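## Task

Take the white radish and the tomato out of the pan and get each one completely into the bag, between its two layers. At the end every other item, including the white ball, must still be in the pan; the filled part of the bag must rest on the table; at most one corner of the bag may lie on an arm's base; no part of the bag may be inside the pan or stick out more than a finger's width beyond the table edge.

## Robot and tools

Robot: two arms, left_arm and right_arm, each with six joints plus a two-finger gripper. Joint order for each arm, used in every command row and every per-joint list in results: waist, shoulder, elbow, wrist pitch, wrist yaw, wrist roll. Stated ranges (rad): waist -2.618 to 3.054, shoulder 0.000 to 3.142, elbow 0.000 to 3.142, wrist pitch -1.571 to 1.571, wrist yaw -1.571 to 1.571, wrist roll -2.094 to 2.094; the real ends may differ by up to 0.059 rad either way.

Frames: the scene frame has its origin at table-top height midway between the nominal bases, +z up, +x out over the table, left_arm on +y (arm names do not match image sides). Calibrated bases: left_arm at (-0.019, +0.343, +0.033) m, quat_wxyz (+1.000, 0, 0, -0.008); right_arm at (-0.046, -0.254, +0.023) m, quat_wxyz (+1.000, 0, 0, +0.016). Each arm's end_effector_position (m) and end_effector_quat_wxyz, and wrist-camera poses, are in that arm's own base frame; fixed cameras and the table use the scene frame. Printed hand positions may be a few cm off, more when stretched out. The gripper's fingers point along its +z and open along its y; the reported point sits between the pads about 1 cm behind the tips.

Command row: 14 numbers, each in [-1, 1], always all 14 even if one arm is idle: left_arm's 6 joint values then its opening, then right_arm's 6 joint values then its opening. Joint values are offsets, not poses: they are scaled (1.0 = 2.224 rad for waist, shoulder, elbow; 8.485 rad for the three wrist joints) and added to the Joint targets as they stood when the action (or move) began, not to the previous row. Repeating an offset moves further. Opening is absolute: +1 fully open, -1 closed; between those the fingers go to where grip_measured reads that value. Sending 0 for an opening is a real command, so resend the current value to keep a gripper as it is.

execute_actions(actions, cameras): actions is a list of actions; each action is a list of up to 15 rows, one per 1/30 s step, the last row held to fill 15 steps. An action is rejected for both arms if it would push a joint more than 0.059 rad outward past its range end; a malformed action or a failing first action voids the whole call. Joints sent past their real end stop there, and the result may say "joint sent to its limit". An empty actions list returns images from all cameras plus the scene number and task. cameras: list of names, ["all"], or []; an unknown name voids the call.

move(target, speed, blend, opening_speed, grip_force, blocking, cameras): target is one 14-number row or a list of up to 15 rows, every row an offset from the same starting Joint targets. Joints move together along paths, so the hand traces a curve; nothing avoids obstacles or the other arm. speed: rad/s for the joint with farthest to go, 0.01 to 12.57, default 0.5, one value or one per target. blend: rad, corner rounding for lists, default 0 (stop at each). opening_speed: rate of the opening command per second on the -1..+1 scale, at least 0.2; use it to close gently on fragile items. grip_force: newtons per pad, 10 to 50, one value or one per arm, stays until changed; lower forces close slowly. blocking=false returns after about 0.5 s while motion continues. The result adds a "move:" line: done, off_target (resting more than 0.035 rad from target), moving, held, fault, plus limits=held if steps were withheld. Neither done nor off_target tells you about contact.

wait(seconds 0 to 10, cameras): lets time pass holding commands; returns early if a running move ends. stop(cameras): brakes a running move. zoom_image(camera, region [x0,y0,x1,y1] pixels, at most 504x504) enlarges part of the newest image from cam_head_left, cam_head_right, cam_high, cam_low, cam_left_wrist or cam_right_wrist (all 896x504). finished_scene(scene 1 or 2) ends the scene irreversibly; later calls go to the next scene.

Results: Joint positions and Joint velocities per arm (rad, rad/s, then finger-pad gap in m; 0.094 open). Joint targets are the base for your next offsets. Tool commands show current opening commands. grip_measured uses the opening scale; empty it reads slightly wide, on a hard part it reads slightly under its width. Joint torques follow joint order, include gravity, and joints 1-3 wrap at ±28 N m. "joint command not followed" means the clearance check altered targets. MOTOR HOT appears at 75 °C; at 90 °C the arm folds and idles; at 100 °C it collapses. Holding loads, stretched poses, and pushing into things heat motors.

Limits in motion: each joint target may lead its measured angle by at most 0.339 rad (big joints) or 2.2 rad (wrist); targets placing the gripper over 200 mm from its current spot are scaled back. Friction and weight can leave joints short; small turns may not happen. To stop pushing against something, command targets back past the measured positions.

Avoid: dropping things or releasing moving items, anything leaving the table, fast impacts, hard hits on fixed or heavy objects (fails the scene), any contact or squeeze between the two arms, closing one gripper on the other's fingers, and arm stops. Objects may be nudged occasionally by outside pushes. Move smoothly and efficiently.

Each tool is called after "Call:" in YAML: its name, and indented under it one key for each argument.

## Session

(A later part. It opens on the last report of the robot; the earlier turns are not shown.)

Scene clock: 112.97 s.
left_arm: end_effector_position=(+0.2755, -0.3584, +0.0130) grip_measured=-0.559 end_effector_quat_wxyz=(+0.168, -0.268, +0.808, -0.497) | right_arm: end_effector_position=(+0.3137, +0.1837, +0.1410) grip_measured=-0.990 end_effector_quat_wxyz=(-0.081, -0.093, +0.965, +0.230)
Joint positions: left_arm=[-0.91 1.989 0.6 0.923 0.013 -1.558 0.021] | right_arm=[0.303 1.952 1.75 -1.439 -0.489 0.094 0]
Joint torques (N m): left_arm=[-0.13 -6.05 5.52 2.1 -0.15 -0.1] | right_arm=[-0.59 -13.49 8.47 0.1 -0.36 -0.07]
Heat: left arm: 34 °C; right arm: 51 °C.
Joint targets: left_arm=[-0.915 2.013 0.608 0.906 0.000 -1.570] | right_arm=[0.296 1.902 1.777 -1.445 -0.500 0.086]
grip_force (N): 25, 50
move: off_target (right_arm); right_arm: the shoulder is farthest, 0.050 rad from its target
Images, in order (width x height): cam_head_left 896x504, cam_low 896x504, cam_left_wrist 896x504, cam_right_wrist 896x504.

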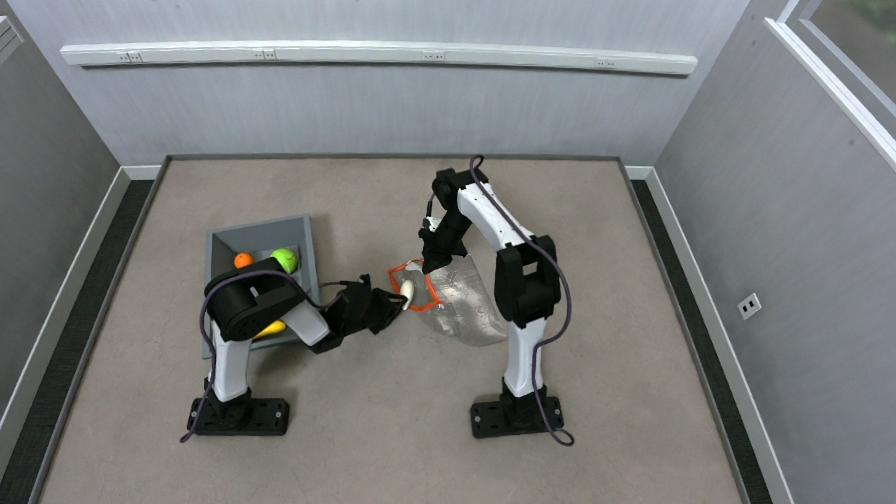

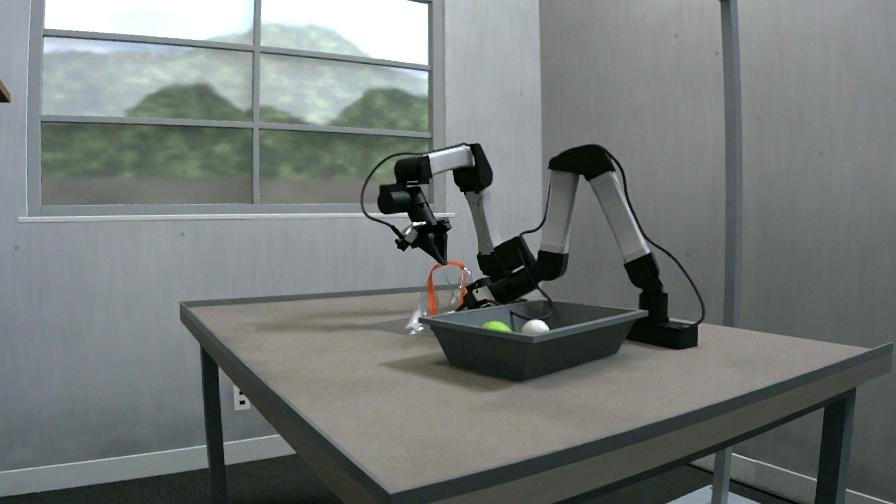

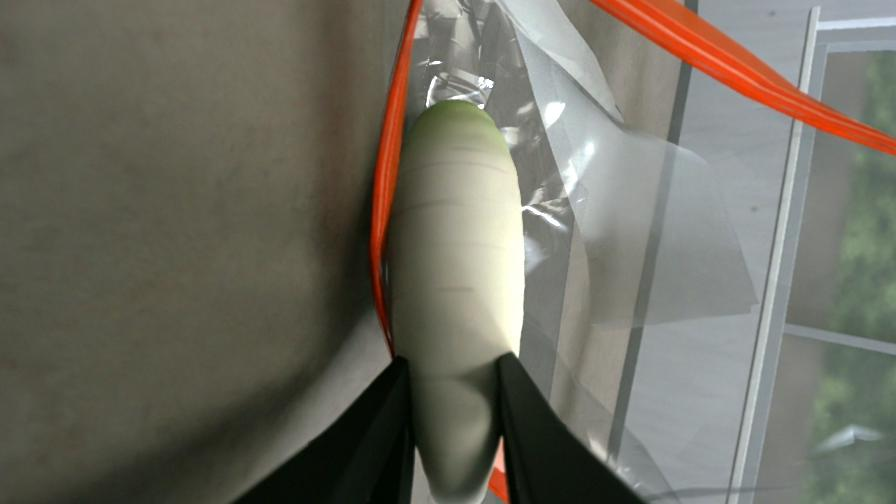

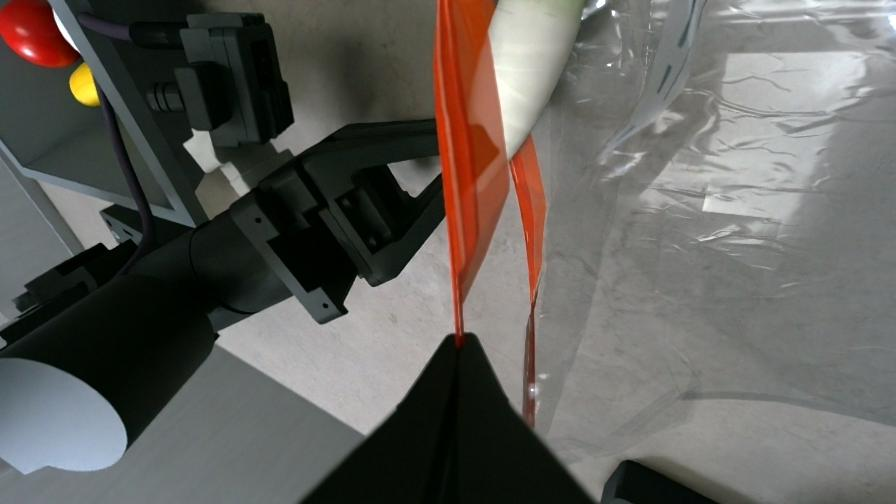

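Call:
move:
  target:
    - [-0.0225,0.0274,0.0579,-0.0081,0,0,-0.75,0,0,0,0,0,0,-1]
    - [-0.0225,0.0552,0.0579,-0.0008,0,0,-0.75,0,0,0,0,0,0,-1]
  speed: 0.15
  blend: [0.01,0]
  cameras: ["cam_left_wrist","cam_right_wrist","cam_head_left"]

Call:
zoom_image:
  camera: "cam_head_left"
  region: [340, 220, 480, 340]

Scene clock: 115.40 s.
left_arm: end_effector_position=(+0.2782, -0.3988, +0.0091) grip_measured=-0.559 end_effector_quat_wxyz=(+0.162, -0.246, +0.805, -0.515) | right_arm: end_effector_position=(+0.3137, +0.1837, +0.1410) grip_measured=-0.990 end_effector_quat_wxyz=(-0.081, -0.093, +0.965, +0.230)
Joint positions: left_arm=[-0.958 2.104 0.729 0.945 0.009 -1.558 0.021] | right_arm=[0.303 1.952 1.75 -1.439 -0.489 0.094 0]
Joint torques (N m): left_arm=[-0.32 -6.49 5.56 1.81 -0.11 -0.1] | right_arm=[-0.61 -13.48 8.49 0.1 -0.36 -0.07]
Heat: left arm: 34 °C; right arm: 51 °C.
Joint targets: left_arm=[-0.965 2.136 0.737 0.899 0.000 -1.570] | right_arm=[0.296 1.902 1.777 -1.445 -0.500 0.086]
grip_force (N): 25, 50
move: off_target (left_arm, right_arm); left_arm: the wrist pitch is farthest, 0.045 rad from its target; right_arm: the shoulder is farthest, 0.050 rad from its target
Images, in order (width x height): cam_head_left 896x504, cam_left_wrist 896x504, cam_right_wrist 896x504.

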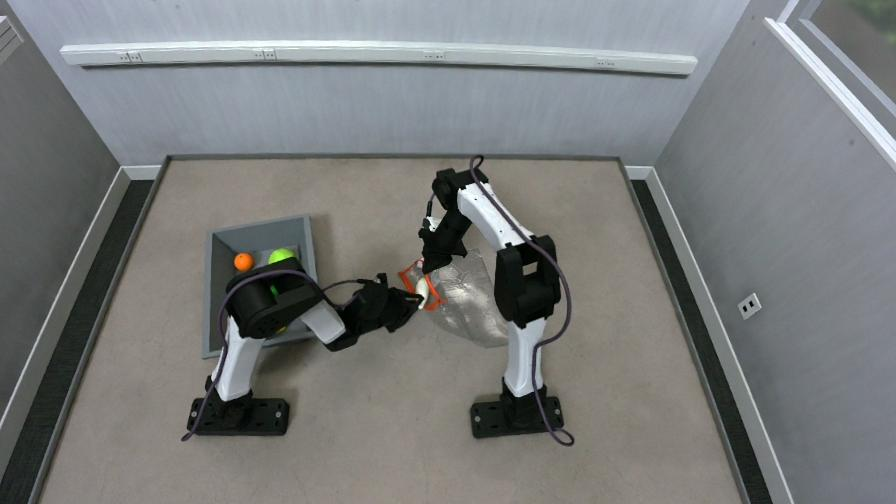

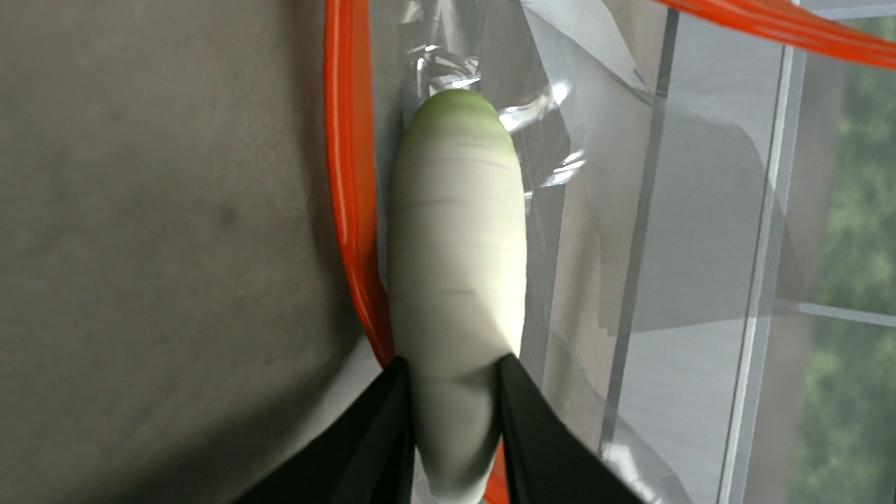

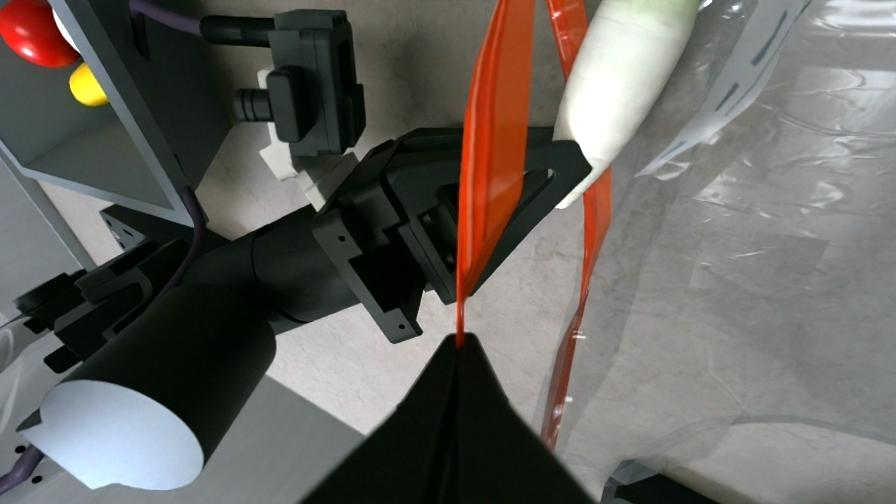

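Scaled by 3.600 from the camera's 896x504 image, which has a finer 1280x720 frame.

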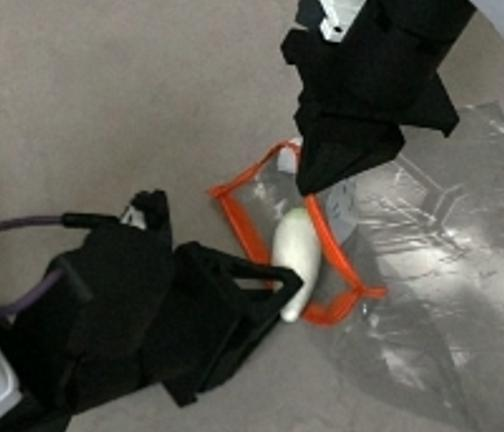

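Call:
move:
  target: [0,0,0,0,0,0,-0.2,0,0,0,0,0,0,-1]
  opening_speed: 0.4
  cameras: ["cam_left_wrist","cam_right_wrist","cam_head_left"]

Call:
zoom_image:
  camera: "cam_head_left"
  region: [340, 220, 480, 340]

Scene clock: 117.30 s.
left_arm: end_effector_position=(+0.2759, -0.3961, -0.0013) grip_measured=-0.202 end_effector_quat_wxyz=(+0.158, -0.249, +0.813, -0.502) | right_arm: end_effector_position=(+0.3137, +0.1837, +0.1410) grip_measured=-0.990 end_effector_quat_wxyz=(-0.081, -0.093, +0.965, +0.230)
Joint positions: left_arm=[-0.959 2.116 0.729 0.924 0.009 -1.559 0.037] | right_arm=[0.303 1.952 1.75 -1.439 -0.489 0.094 0]
Joint torques (N m): left_arm=[-0.18 -7.43 5.46 2.02 -0.11 -0.09] | right_arm=[-0.59 -13.49 8.47 0.1 -0.37 -0.07]
Heat: left arm: 34 °C; right arm: 52 °C.
Joint targets: left_arm=[-0.965 2.135 0.737 0.899 0.000 -1.570] | right_arm=[0.296 1.902 1.777 -1.445 -0.500 0.086]
grip_force (N): 25, 50
move: off_target (right_arm); right_arm: the shoulder is farthest, 0.050 rad from its target
Images, in order (width x height): cam_head_left 896x504, cam_left_wrist 896x504, cam_right_wrist 896x504.

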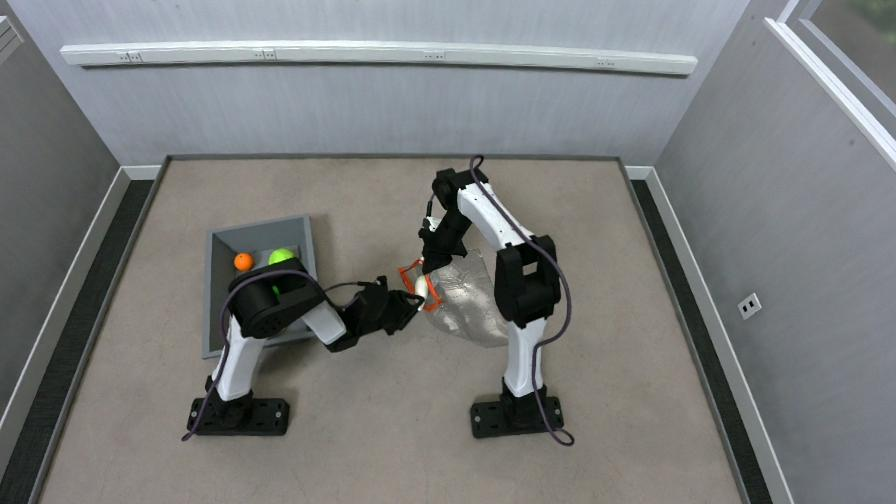

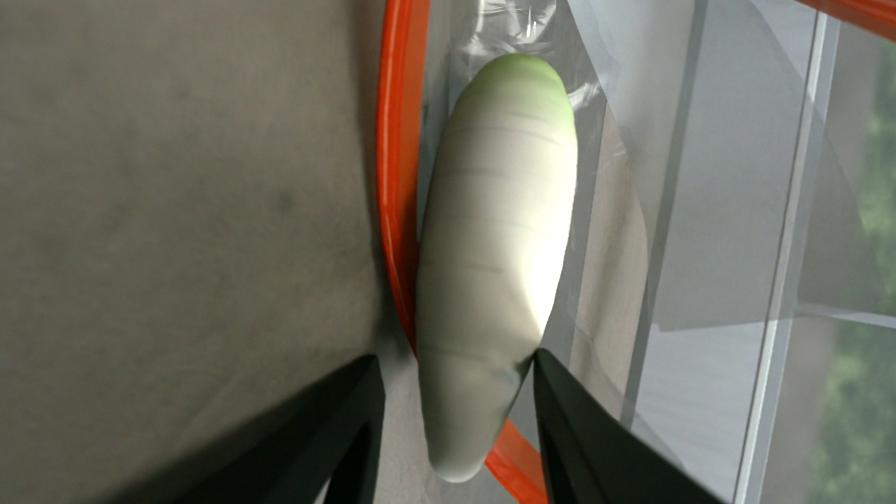

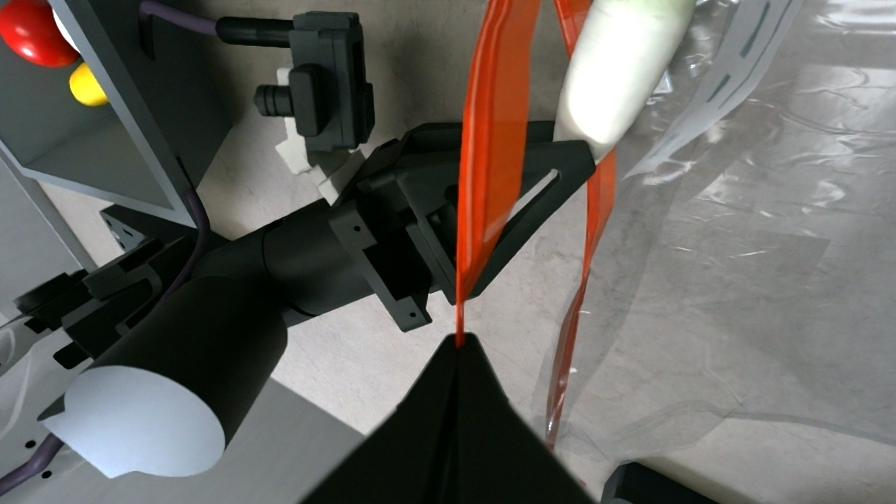

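Scaled by 3.600 from the camera's 896x504 image, which has a finer 1280x720 frame.

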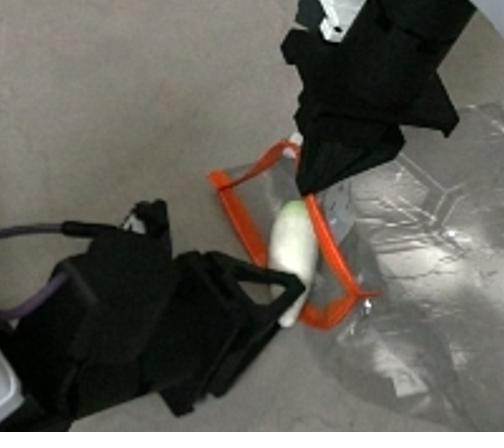

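Call:
move:
  target:
    - [0,0,0,0,0,0,-0.75,0,0,0,0,0,0,-1]
    - [0,-0.0284,-0.0309,0.0182,0,0,-0.75,0,0,0,0,0,0,-1]
    - [0,0.0143,0.0637,0.0046,0,0,-0.75,0,0,0,0,0,0,-1]
  speed: 0.15
  opening_speed: 0.6
  blend: [0,0.01,0]
  cameras: ["cam_left_wrist","cam_right_wrist","cam_head_left","cam_low"]

Call:
zoom_image:
  camera: "cam_head_left"
  region: [340, 220, 480, 340]

Scene clock: 122.63 s.
left_arm: end_effector_position=(+0.2999, -0.4304, +0.0358) grip_measured=-0.592 end_effector_quat_wxyz=(+0.174, -0.238, +0.779, -0.553) | right_arm: end_effector_position=(+0.3137, +0.1837, +0.1410) grip_measured=-0.990 end_effector_quat_wxyz=(-0.081, -0.093, +0.965, +0.230)
Joint positions: left_arm=[-0.959 2.146 0.861 0.953 0.009 -1.559 0.019] | right_arm=[0.303 1.952 1.75 -1.439 -0.489 0.094 0]
Joint torques (N m): left_arm=[-0.23 -8.12 7.13 2.26 -0.1 -0.1] | right_arm=[-0.58 -13.49 8.49 0.1 -0.37 -0.07]
Heat: left arm: 35 °C; right arm: 53 °C.
Joint targets: left_arm=[-0.965 2.167 0.878 0.938 0.000 -1.570] | right_arm=[0.296 1.902 1.777 -1.445 -0.500 0.086]
grip_force (N): 25, 50
move: off_target (right_arm); right_arm: the shoulder is farthest, 0.050 rad from its target
Images, in order (width x height): cam_head_left 896x504, cam_low 896x504, cam_left_wrist 896x504, cam_right_wrist 896x504.

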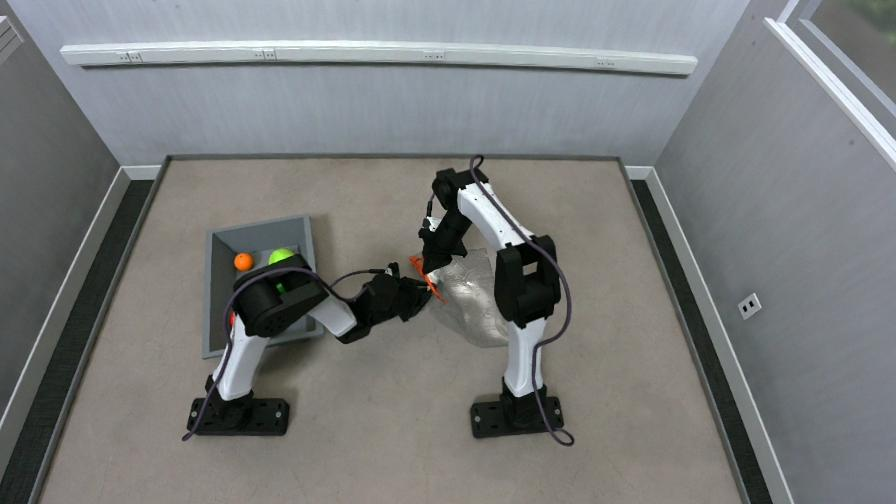

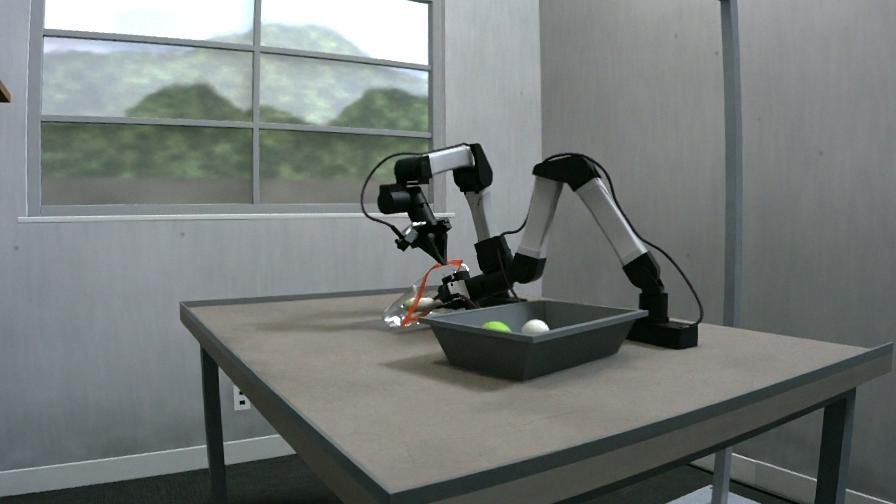

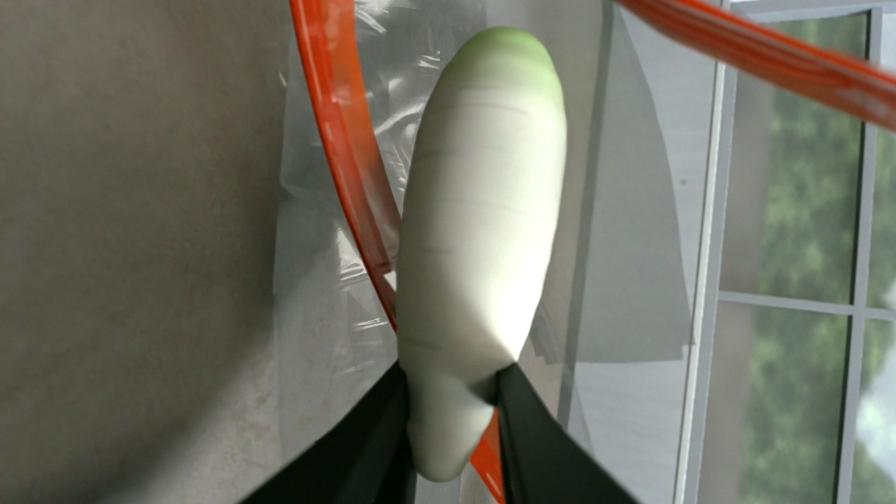

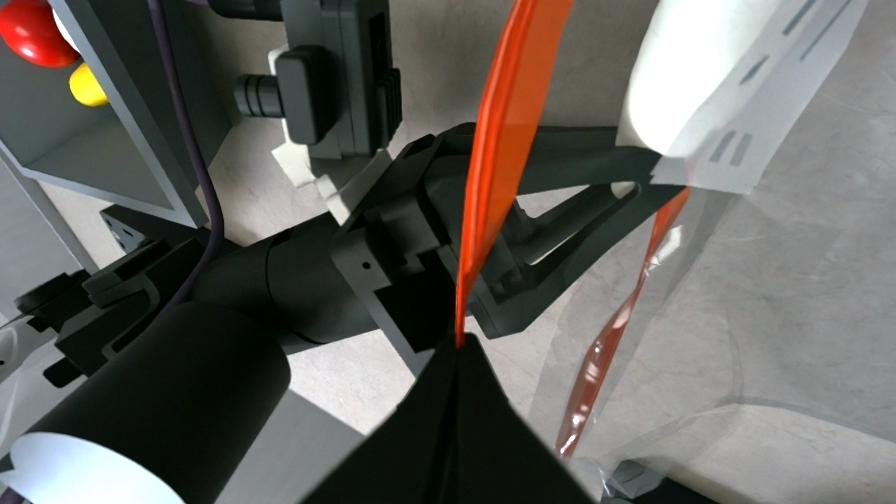

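Scaled by 3.600 from the camera's 896x504 image, which has a finer 1280x720 frame.

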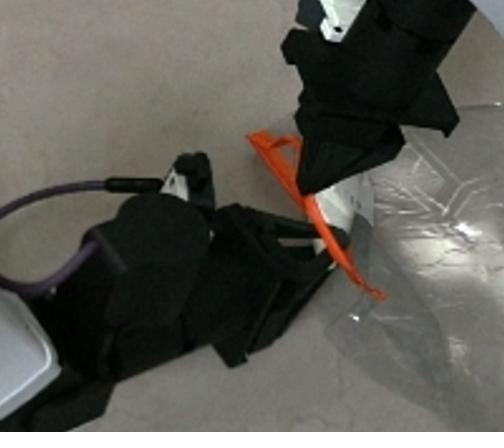

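Call:
move:
  target:
    - [0,0.0371,0.0109,0.0011,0,0,-0.75,0,0,0,0,0,0,-1]
    - [0,0.0371,0.0109,0.0011,0,0,-0.25,0,0,0,0,0,0,-1]
    - [0,-0.0884,-0.1571,0.0063,0,0,-0.25,0,0,0,0,0,0,-1]
  speed: [0.15,0.15,0.3]
  opening_speed: 0.6
  cameras: ["cam_left_wrist","cam_right_wrist","cam_head_left","cam_low"]

Call:
zoom_image:
  camera: "cam_head_left"
  region: [340, 220, 480, 340]

Call:
zoom_image:
  camera: "cam_low"
  region: [375, 240, 495, 345]

Scene clock: 126.97 s.
left_arm: end_effector_position=(+0.2495, -0.3585, +0.0043) grip_measured=-0.252 end_effector_quat_wxyz=(+0.156, -0.250, +0.816, -0.498) | right_arm: end_effector_position=(+0.3137, +0.1837, +0.1410) grip_measured=-0.990 end_effector_quat_wxyz=(-0.081, -0.093, +0.965, +0.230)
Joint positions: left_arm=[-0.959 1.996 0.538 0.986 0.009 -1.559 0.035] | right_arm=[0.303 1.952 1.75 -1.439 -0.489 0.094 0]
Joint torques (N m): left_arm=[-0.2 -9.59 3.48 2.34 -0.11 -0.09] | right_arm=[-0.62 -13.48 8.49 0.1 -0.37 -0.07]
Heat: left arm: 35 °C; right arm: 54 °C.
Joint targets: left_arm=[-0.965 1.971 0.529 0.991 0.000 -1.571] | right_arm=[0.296 1.902 1.777 -1.445 -0.500 0.086]
grip_force (N): 25, 50
move: off_target (right_arm); right_arm: the shoulder is farthest, 0.050 rad from its target
Images, in order (width x height): cam_head_left 896x504, cam_low 896x504, cam_left_wrist 896x504, cam_right_wrist 896x504.

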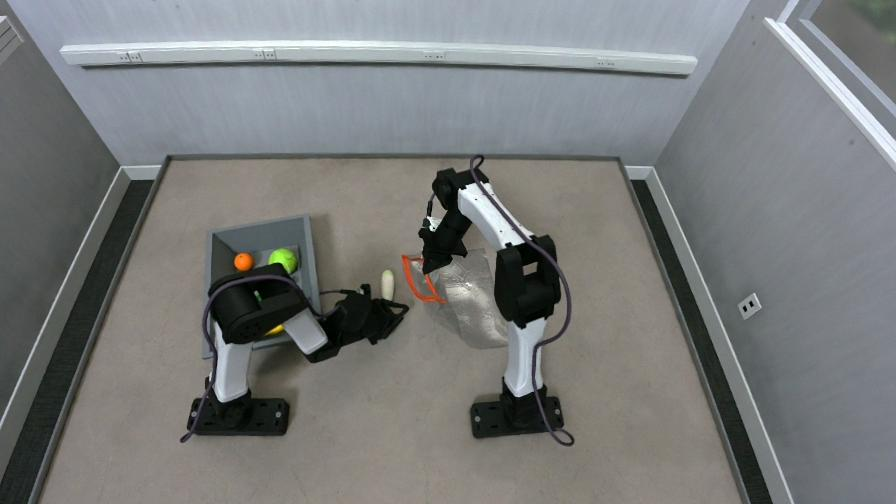

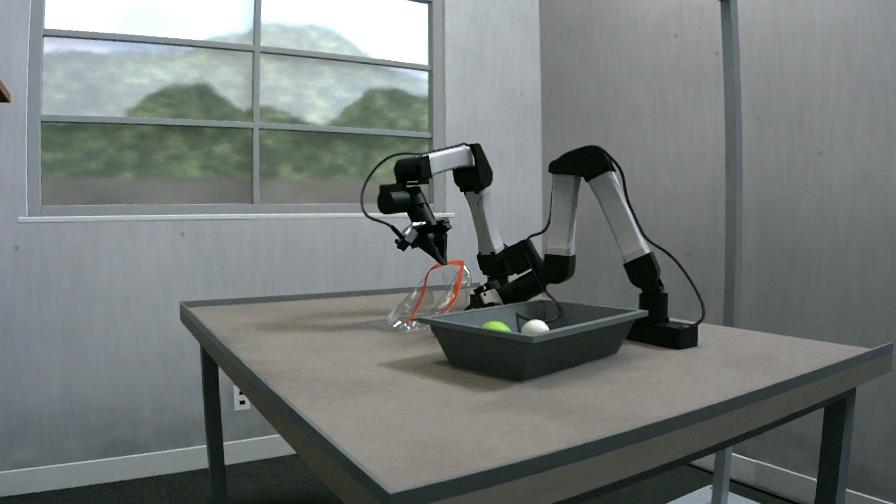

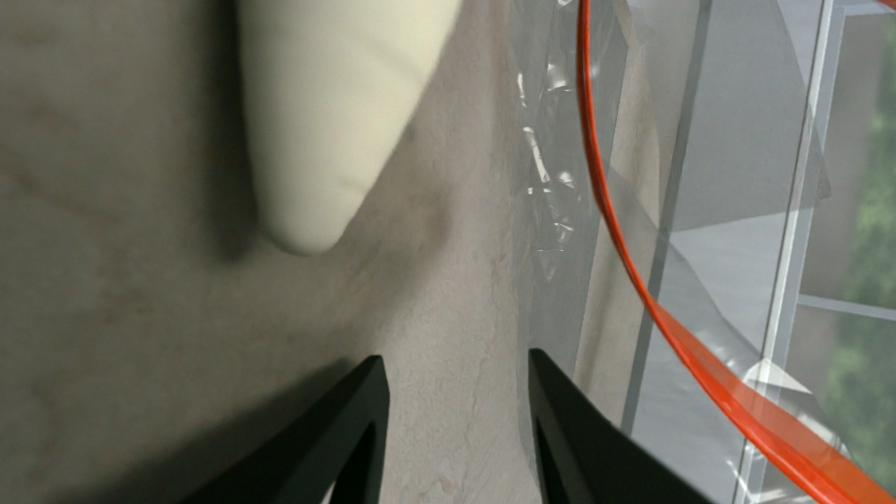

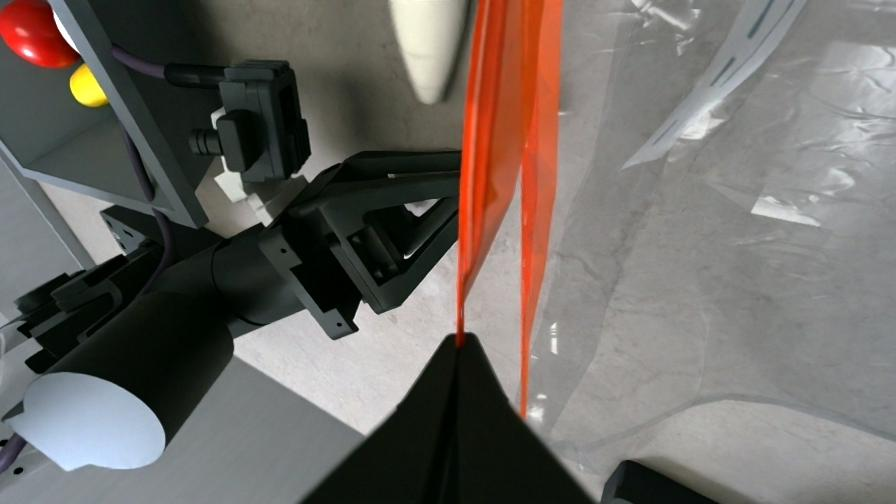

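Scaled by 3.600 from the camera's 896x504 image, which has a finer 1280x720 frame.

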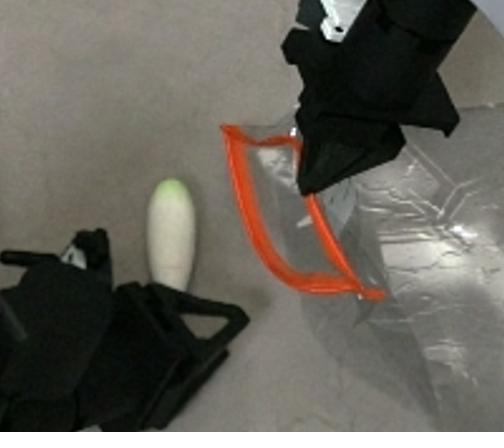

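Scaled by 4.200 from the camera's 896x504 image, which has a finer 1280x720 frame.

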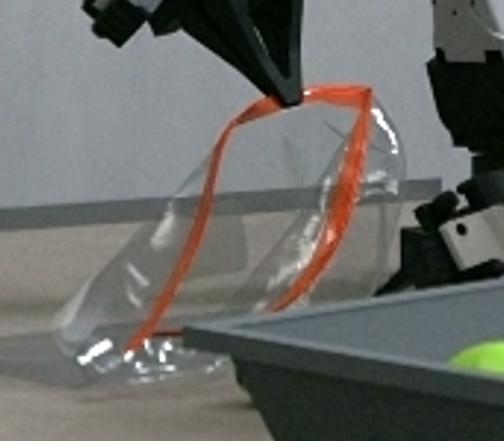

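Call:
move:
  target:
    - [0.0859,-0.0769,0.2567,-0.1404,0,0.0793,0.2,0,0,0,0,0,0,-1]
    - [0.0859,0.0476,0.5366,-0.2459,0,0.0793,0.2,-0.0,-0.0989,-0.0642,0.0227,0,0,-1]
  speed: [0.8,0.6]
  blend: [0.1,0]
  cameras: ["cam_left_wrist","cam_right_wrist","cam_head_left","cam_low"]

Call:
zoom_image:
  camera: "cam_head_left"
  region: [340, 220, 480, 340]

Scene clock: 132.93 s.
left_arm: end_effector_position=(+0.3028, -0.3008, +0.0729) grip_measured=+0.198 end_effector_quat_wxyz=(+0.042, -0.065, +0.996, -0.054) | right_arm: end_effector_position=(+0.3178, +0.1850, +0.1918) grip_measured=-0.990 end_effector_quat_wxyz=(+0.057, -0.127, +0.956, +0.257)
Joint positions: left_arm=[-0.778 2.054 1.701 -1.082 0.009 -0.91 0.056] | right_arm=[0.303 1.721 1.638 -1.267 -0.489 0.094 0]
Joint torques (N m): left_arm=[0.54 -8.77 9.28 0.57 -0.11 0.06] | right_arm=[-0.59 -10.99 5.93 0.79 -0.36 -0.07]
Heat: left arm: 35 °C; right arm: 54 °C.
Joint targets: left_arm=[-0.774 2.077 1.722 -1.095 0.000 -0.898] | right_arm=[0.296 1.682 1.634 -1.253 -0.500 0.086]
grip_force (N): 25, 50
move: off_target (right_arm); right_arm: the shoulder is farthest, 0.039 rad from its target
Images, in order (width x height): cam_head_left 896x504, cam_low 896x504, cam_left_wrist 896x504, cam_right_wrist 896x504.

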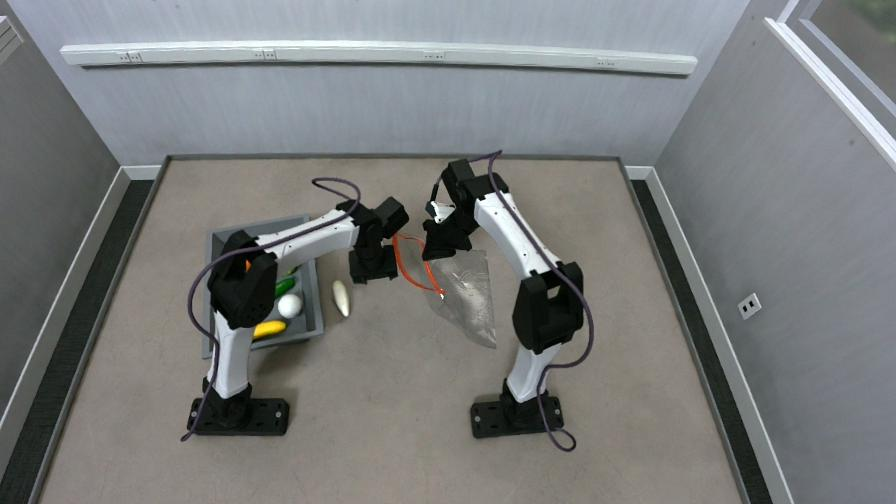

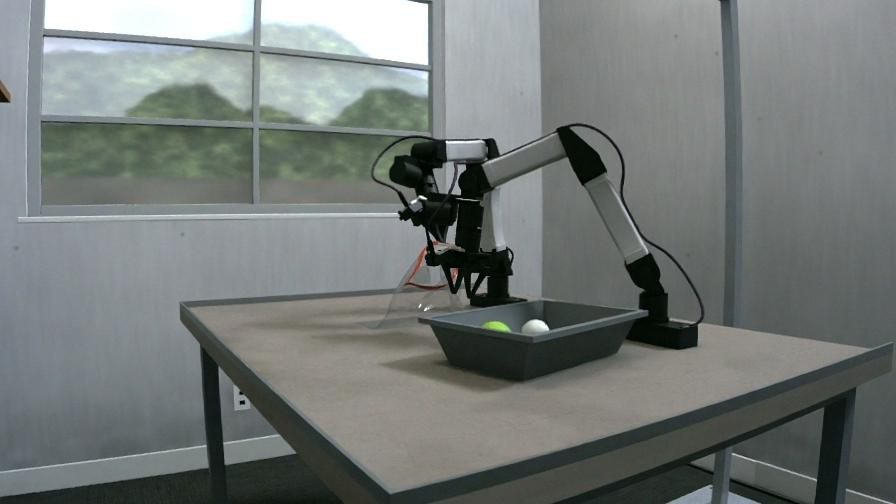

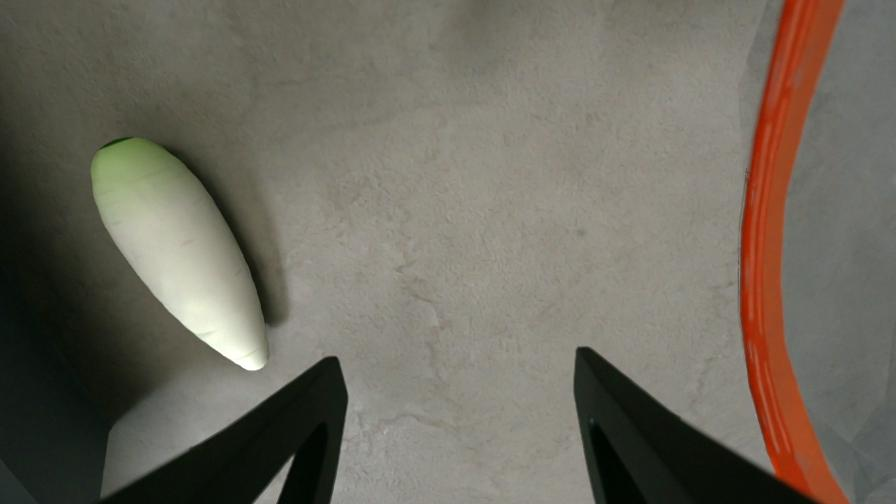

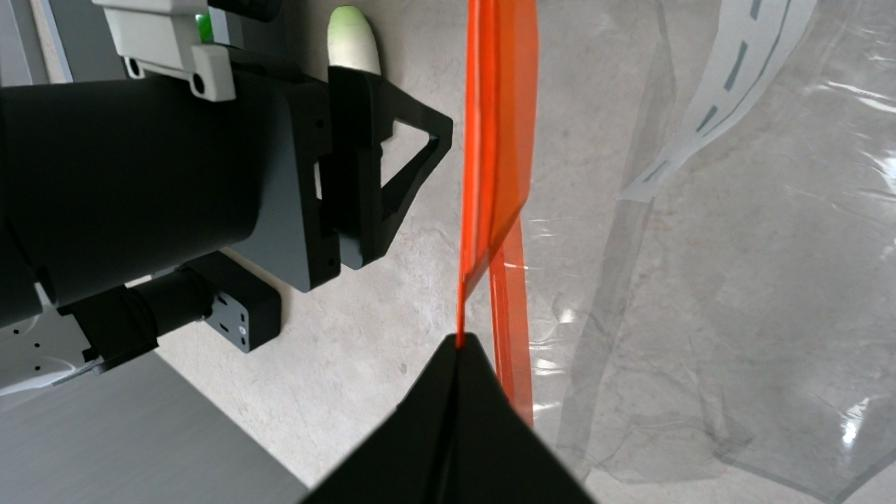

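Scaled by 3.600 from the camera's 896x504 image, which has a finer 1280x720 frame.

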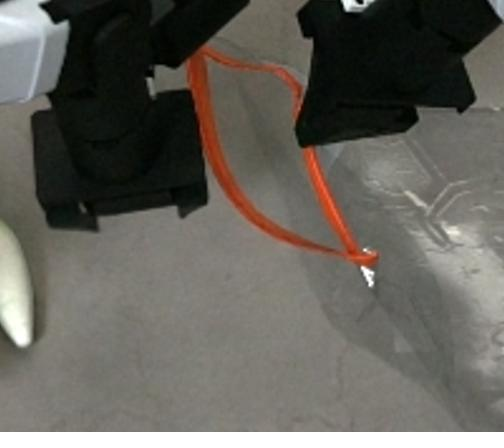

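Call:
move:
  target: [0.0589,-0.1655,-0.2207,0.0145,0,-0.0131,0.15,0,0,0,0,0,0,-1]
  speed: 0.6
  cameras: ["cam_left_wrist"]

Scene clock: 135.40 s.
left_arm: end_effector_position=(+0.2637, -0.2014, +0.0652) grip_measured=+0.152 end_effector_quat_wxyz=(+0.031, -0.173, +0.984, -0.040) | right_arm: end_effector_position=(+0.3178, +0.1850, +0.1918) grip_measured=-0.990 end_effector_quat_wxyz=(+0.057, -0.127, +0.956, +0.257)
Joint positions: left_arm=[-0.648 1.732 1.243 -0.981 0.009 -0.996 0.054] | right_arm=[0.303 1.721 1.638 -1.267 -0.489 0.094 0]
Joint torques (N m): left_arm=[0.57 -9.43 5.86 0.73 -0.13 -0.12] | right_arm=[-0.62 -11 5.91 0.82 -0.37 -0.07]
Heat: left arm: 34 °C; right arm: 54 °C.
Joint targets: left_arm=[-0.643 1.709 1.232 -0.972 0.000 -1.009] | right_arm=[0.296 1.682 1.634 -1.253 -0.500 0.086]
grip_force (N): 25, 50
move: off_target (right_arm); right_arm: the shoulder is farthest, 0.039 rad from its target
Images, in order (width x height): cam_left_wrist 896x504.

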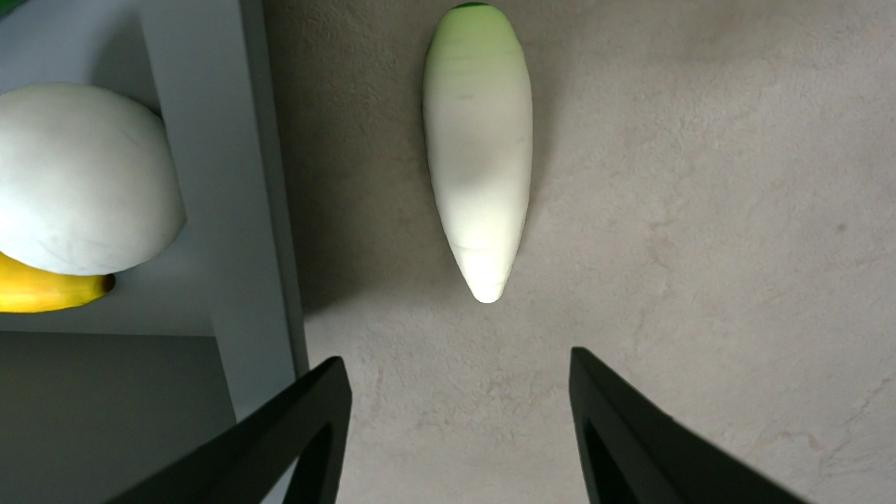

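Call:
move:
  target:
    - [0.0112,0.0272,0.0318,-0.0013,0,0.0029,0.15,0,0,0,0,0,0,-1]
    - [0.0112,0.0786,-0.0564,0.0353,0,0.0029,0.15,0,0,0,0,0,0,-1]
    - [0.0112,0.0786,-0.0564,0.0353,0,0.0029,-0.6,0,0,0,0,0,0,-1]
  speed: [0.3,0.3,0.3]
  opening_speed: 0.6
  cameras: ["cam_left_wrist"]

Scene clock: 140.40 s.
left_arm: end_effector_position=(+0.2857, -0.2080, -0.0018) grip_measured=-0.427 end_effector_quat_wxyz=(+0.048, -0.182, +0.980, -0.056) | right_arm: end_effector_position=(+0.3178, +0.1850, +0.1918) grip_measured=-0.990 end_effector_quat_wxyz=(+0.057, -0.127, +0.956, +0.257)
Joint positions: left_arm=[-0.625 1.865 1.117 -0.676 0.009 -0.993 0.027] | right_arm=[0.303 1.721 1.638 -1.267 -0.489 0.094 0]
Joint torques (N m): left_arm=[0.7 -6.9 5.35 0.76 -0.13 0.05] | right_arm=[-0.59 -11 5.93 0.82 -0.37 -0.07]
Heat: left arm: 33 °C; right arm: 54 °C.
Joint targets: left_arm=[-0.618 1.883 1.106 -0.672 0.000 -0.984] | right_arm=[0.296 1.682 1.634 -1.253 -0.500 0.086]
grip_force (N): 25, 50
move: off_target (right_arm); right_arm: the shoulder is farthest, 0.039 rad from its target
Images, in order (width x height): cam_left_wrist 896x504.

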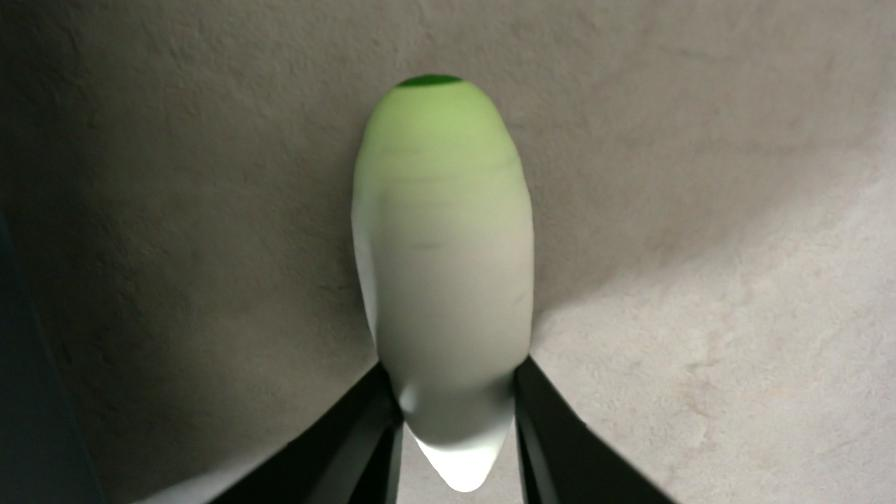

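Call:
move:
  target:
    - [0,-0.0546,0.1023,-0.0412,0,0,-0.6,0,0,0,0,0,0,-1]
    - [-0.1254,-0.1173,-0.1888,0.0953,0,0.116,-0.6,0,0,0,0,0,0,-1]
  speed: [0.5,0.8]
  blend: [0.1,0]
  cameras: ["cam_left_wrist","cam_head_left","cam_low","cam_right_wrist"]

Call:
zoom_image:
  camera: "cam_head_left"
  region: [340, 200, 480, 320]

Call:
zoom_image:
  camera: "cam_low"
  region: [360, 220, 510, 345]

Scene clock: 144.73 s.
left_arm: end_effector_position=(+0.2497, -0.3125, +0.0309) grip_measured=-0.437 end_effector_quat_wxyz=(+0.327, +0.398, +0.841, -0.164) | right_arm: end_effector_position=(+0.3178, +0.1850, +0.1918) grip_measured=-0.990 end_effector_quat_wxyz=(+0.057, -0.127, +0.956, +0.257)
Joint positions: left_arm=[-0.893 1.646 0.696 0.128 0.009 -0.013 0.026] | right_arm=[0.303 1.721 1.638 -1.267 -0.489 0.094 0]
Joint torques (N m): left_arm=[-0.08 -8.46 5.78 2 -0.07 0.05] | right_arm=[-0.61 -11 5.91 0.81 -0.36 -0.07]
Heat: left arm: 33 °C; right arm: 54 °C.
Joint targets: left_arm=[-0.897 1.622 0.686 0.136 0.000 0.000] | right_arm=[0.296 1.682 1.634 -1.253 -0.500 0.086]
grip_force (N): 25, 50
move: off_target (right_arm); right_arm: the shoulder is farthest, 0.039 rad from its target
Images, in order (width x height): cam_head_left 896x504, cam_low 896x504, cam_left_wrist 896x504, cam_right_wrist 896x504.

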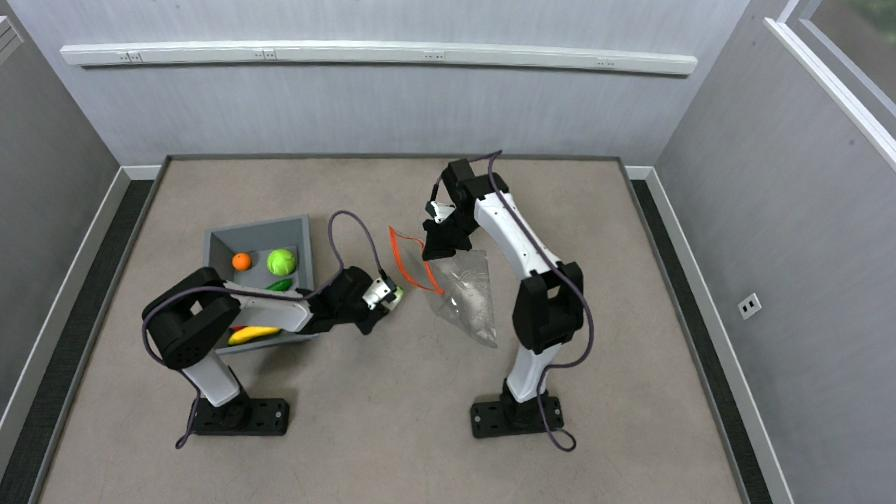

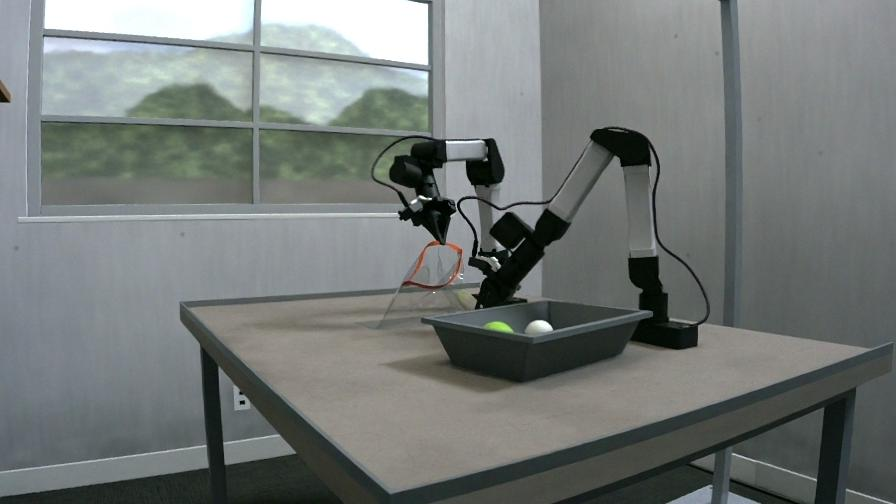

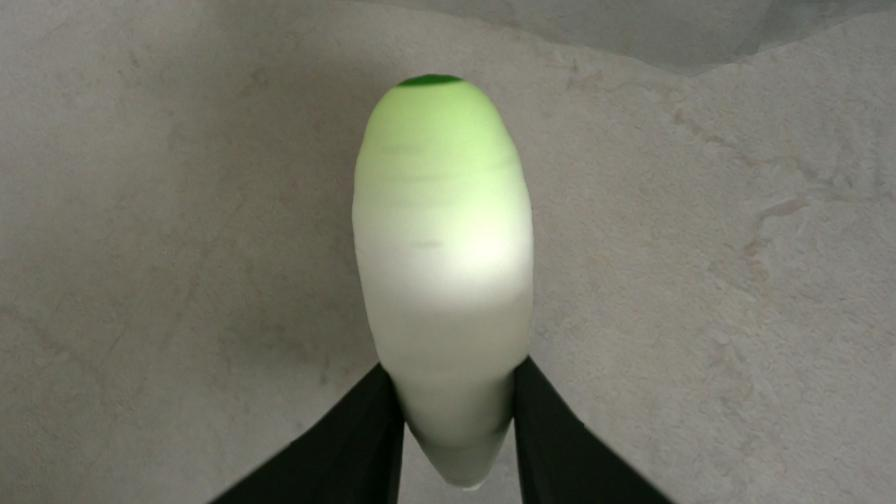

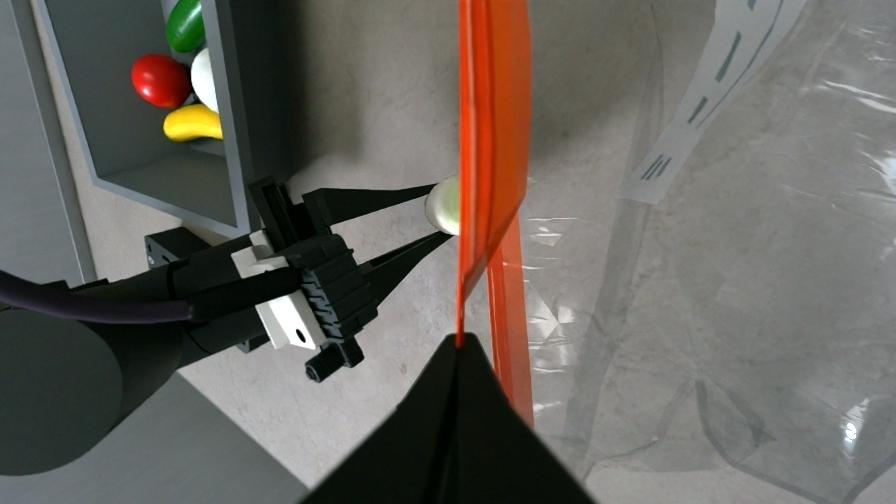

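Scaled by 3.600 from the camera's 896x504 image, which has a finer 1280x720 frame.

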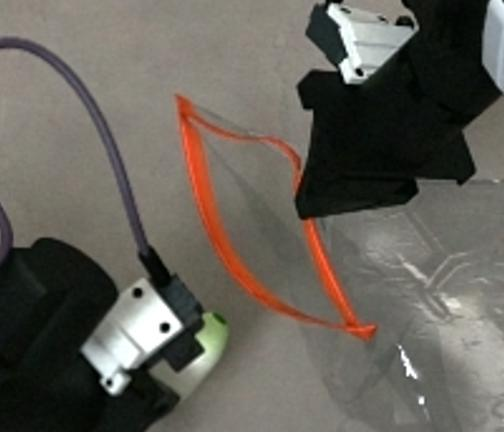

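Scaled by 3.360 from the camera's 896x504 image, which has a finer 1280x720 frame.

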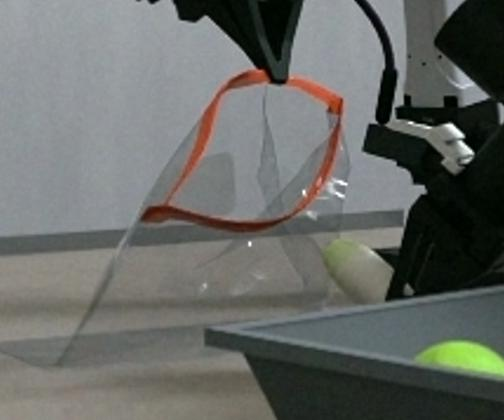

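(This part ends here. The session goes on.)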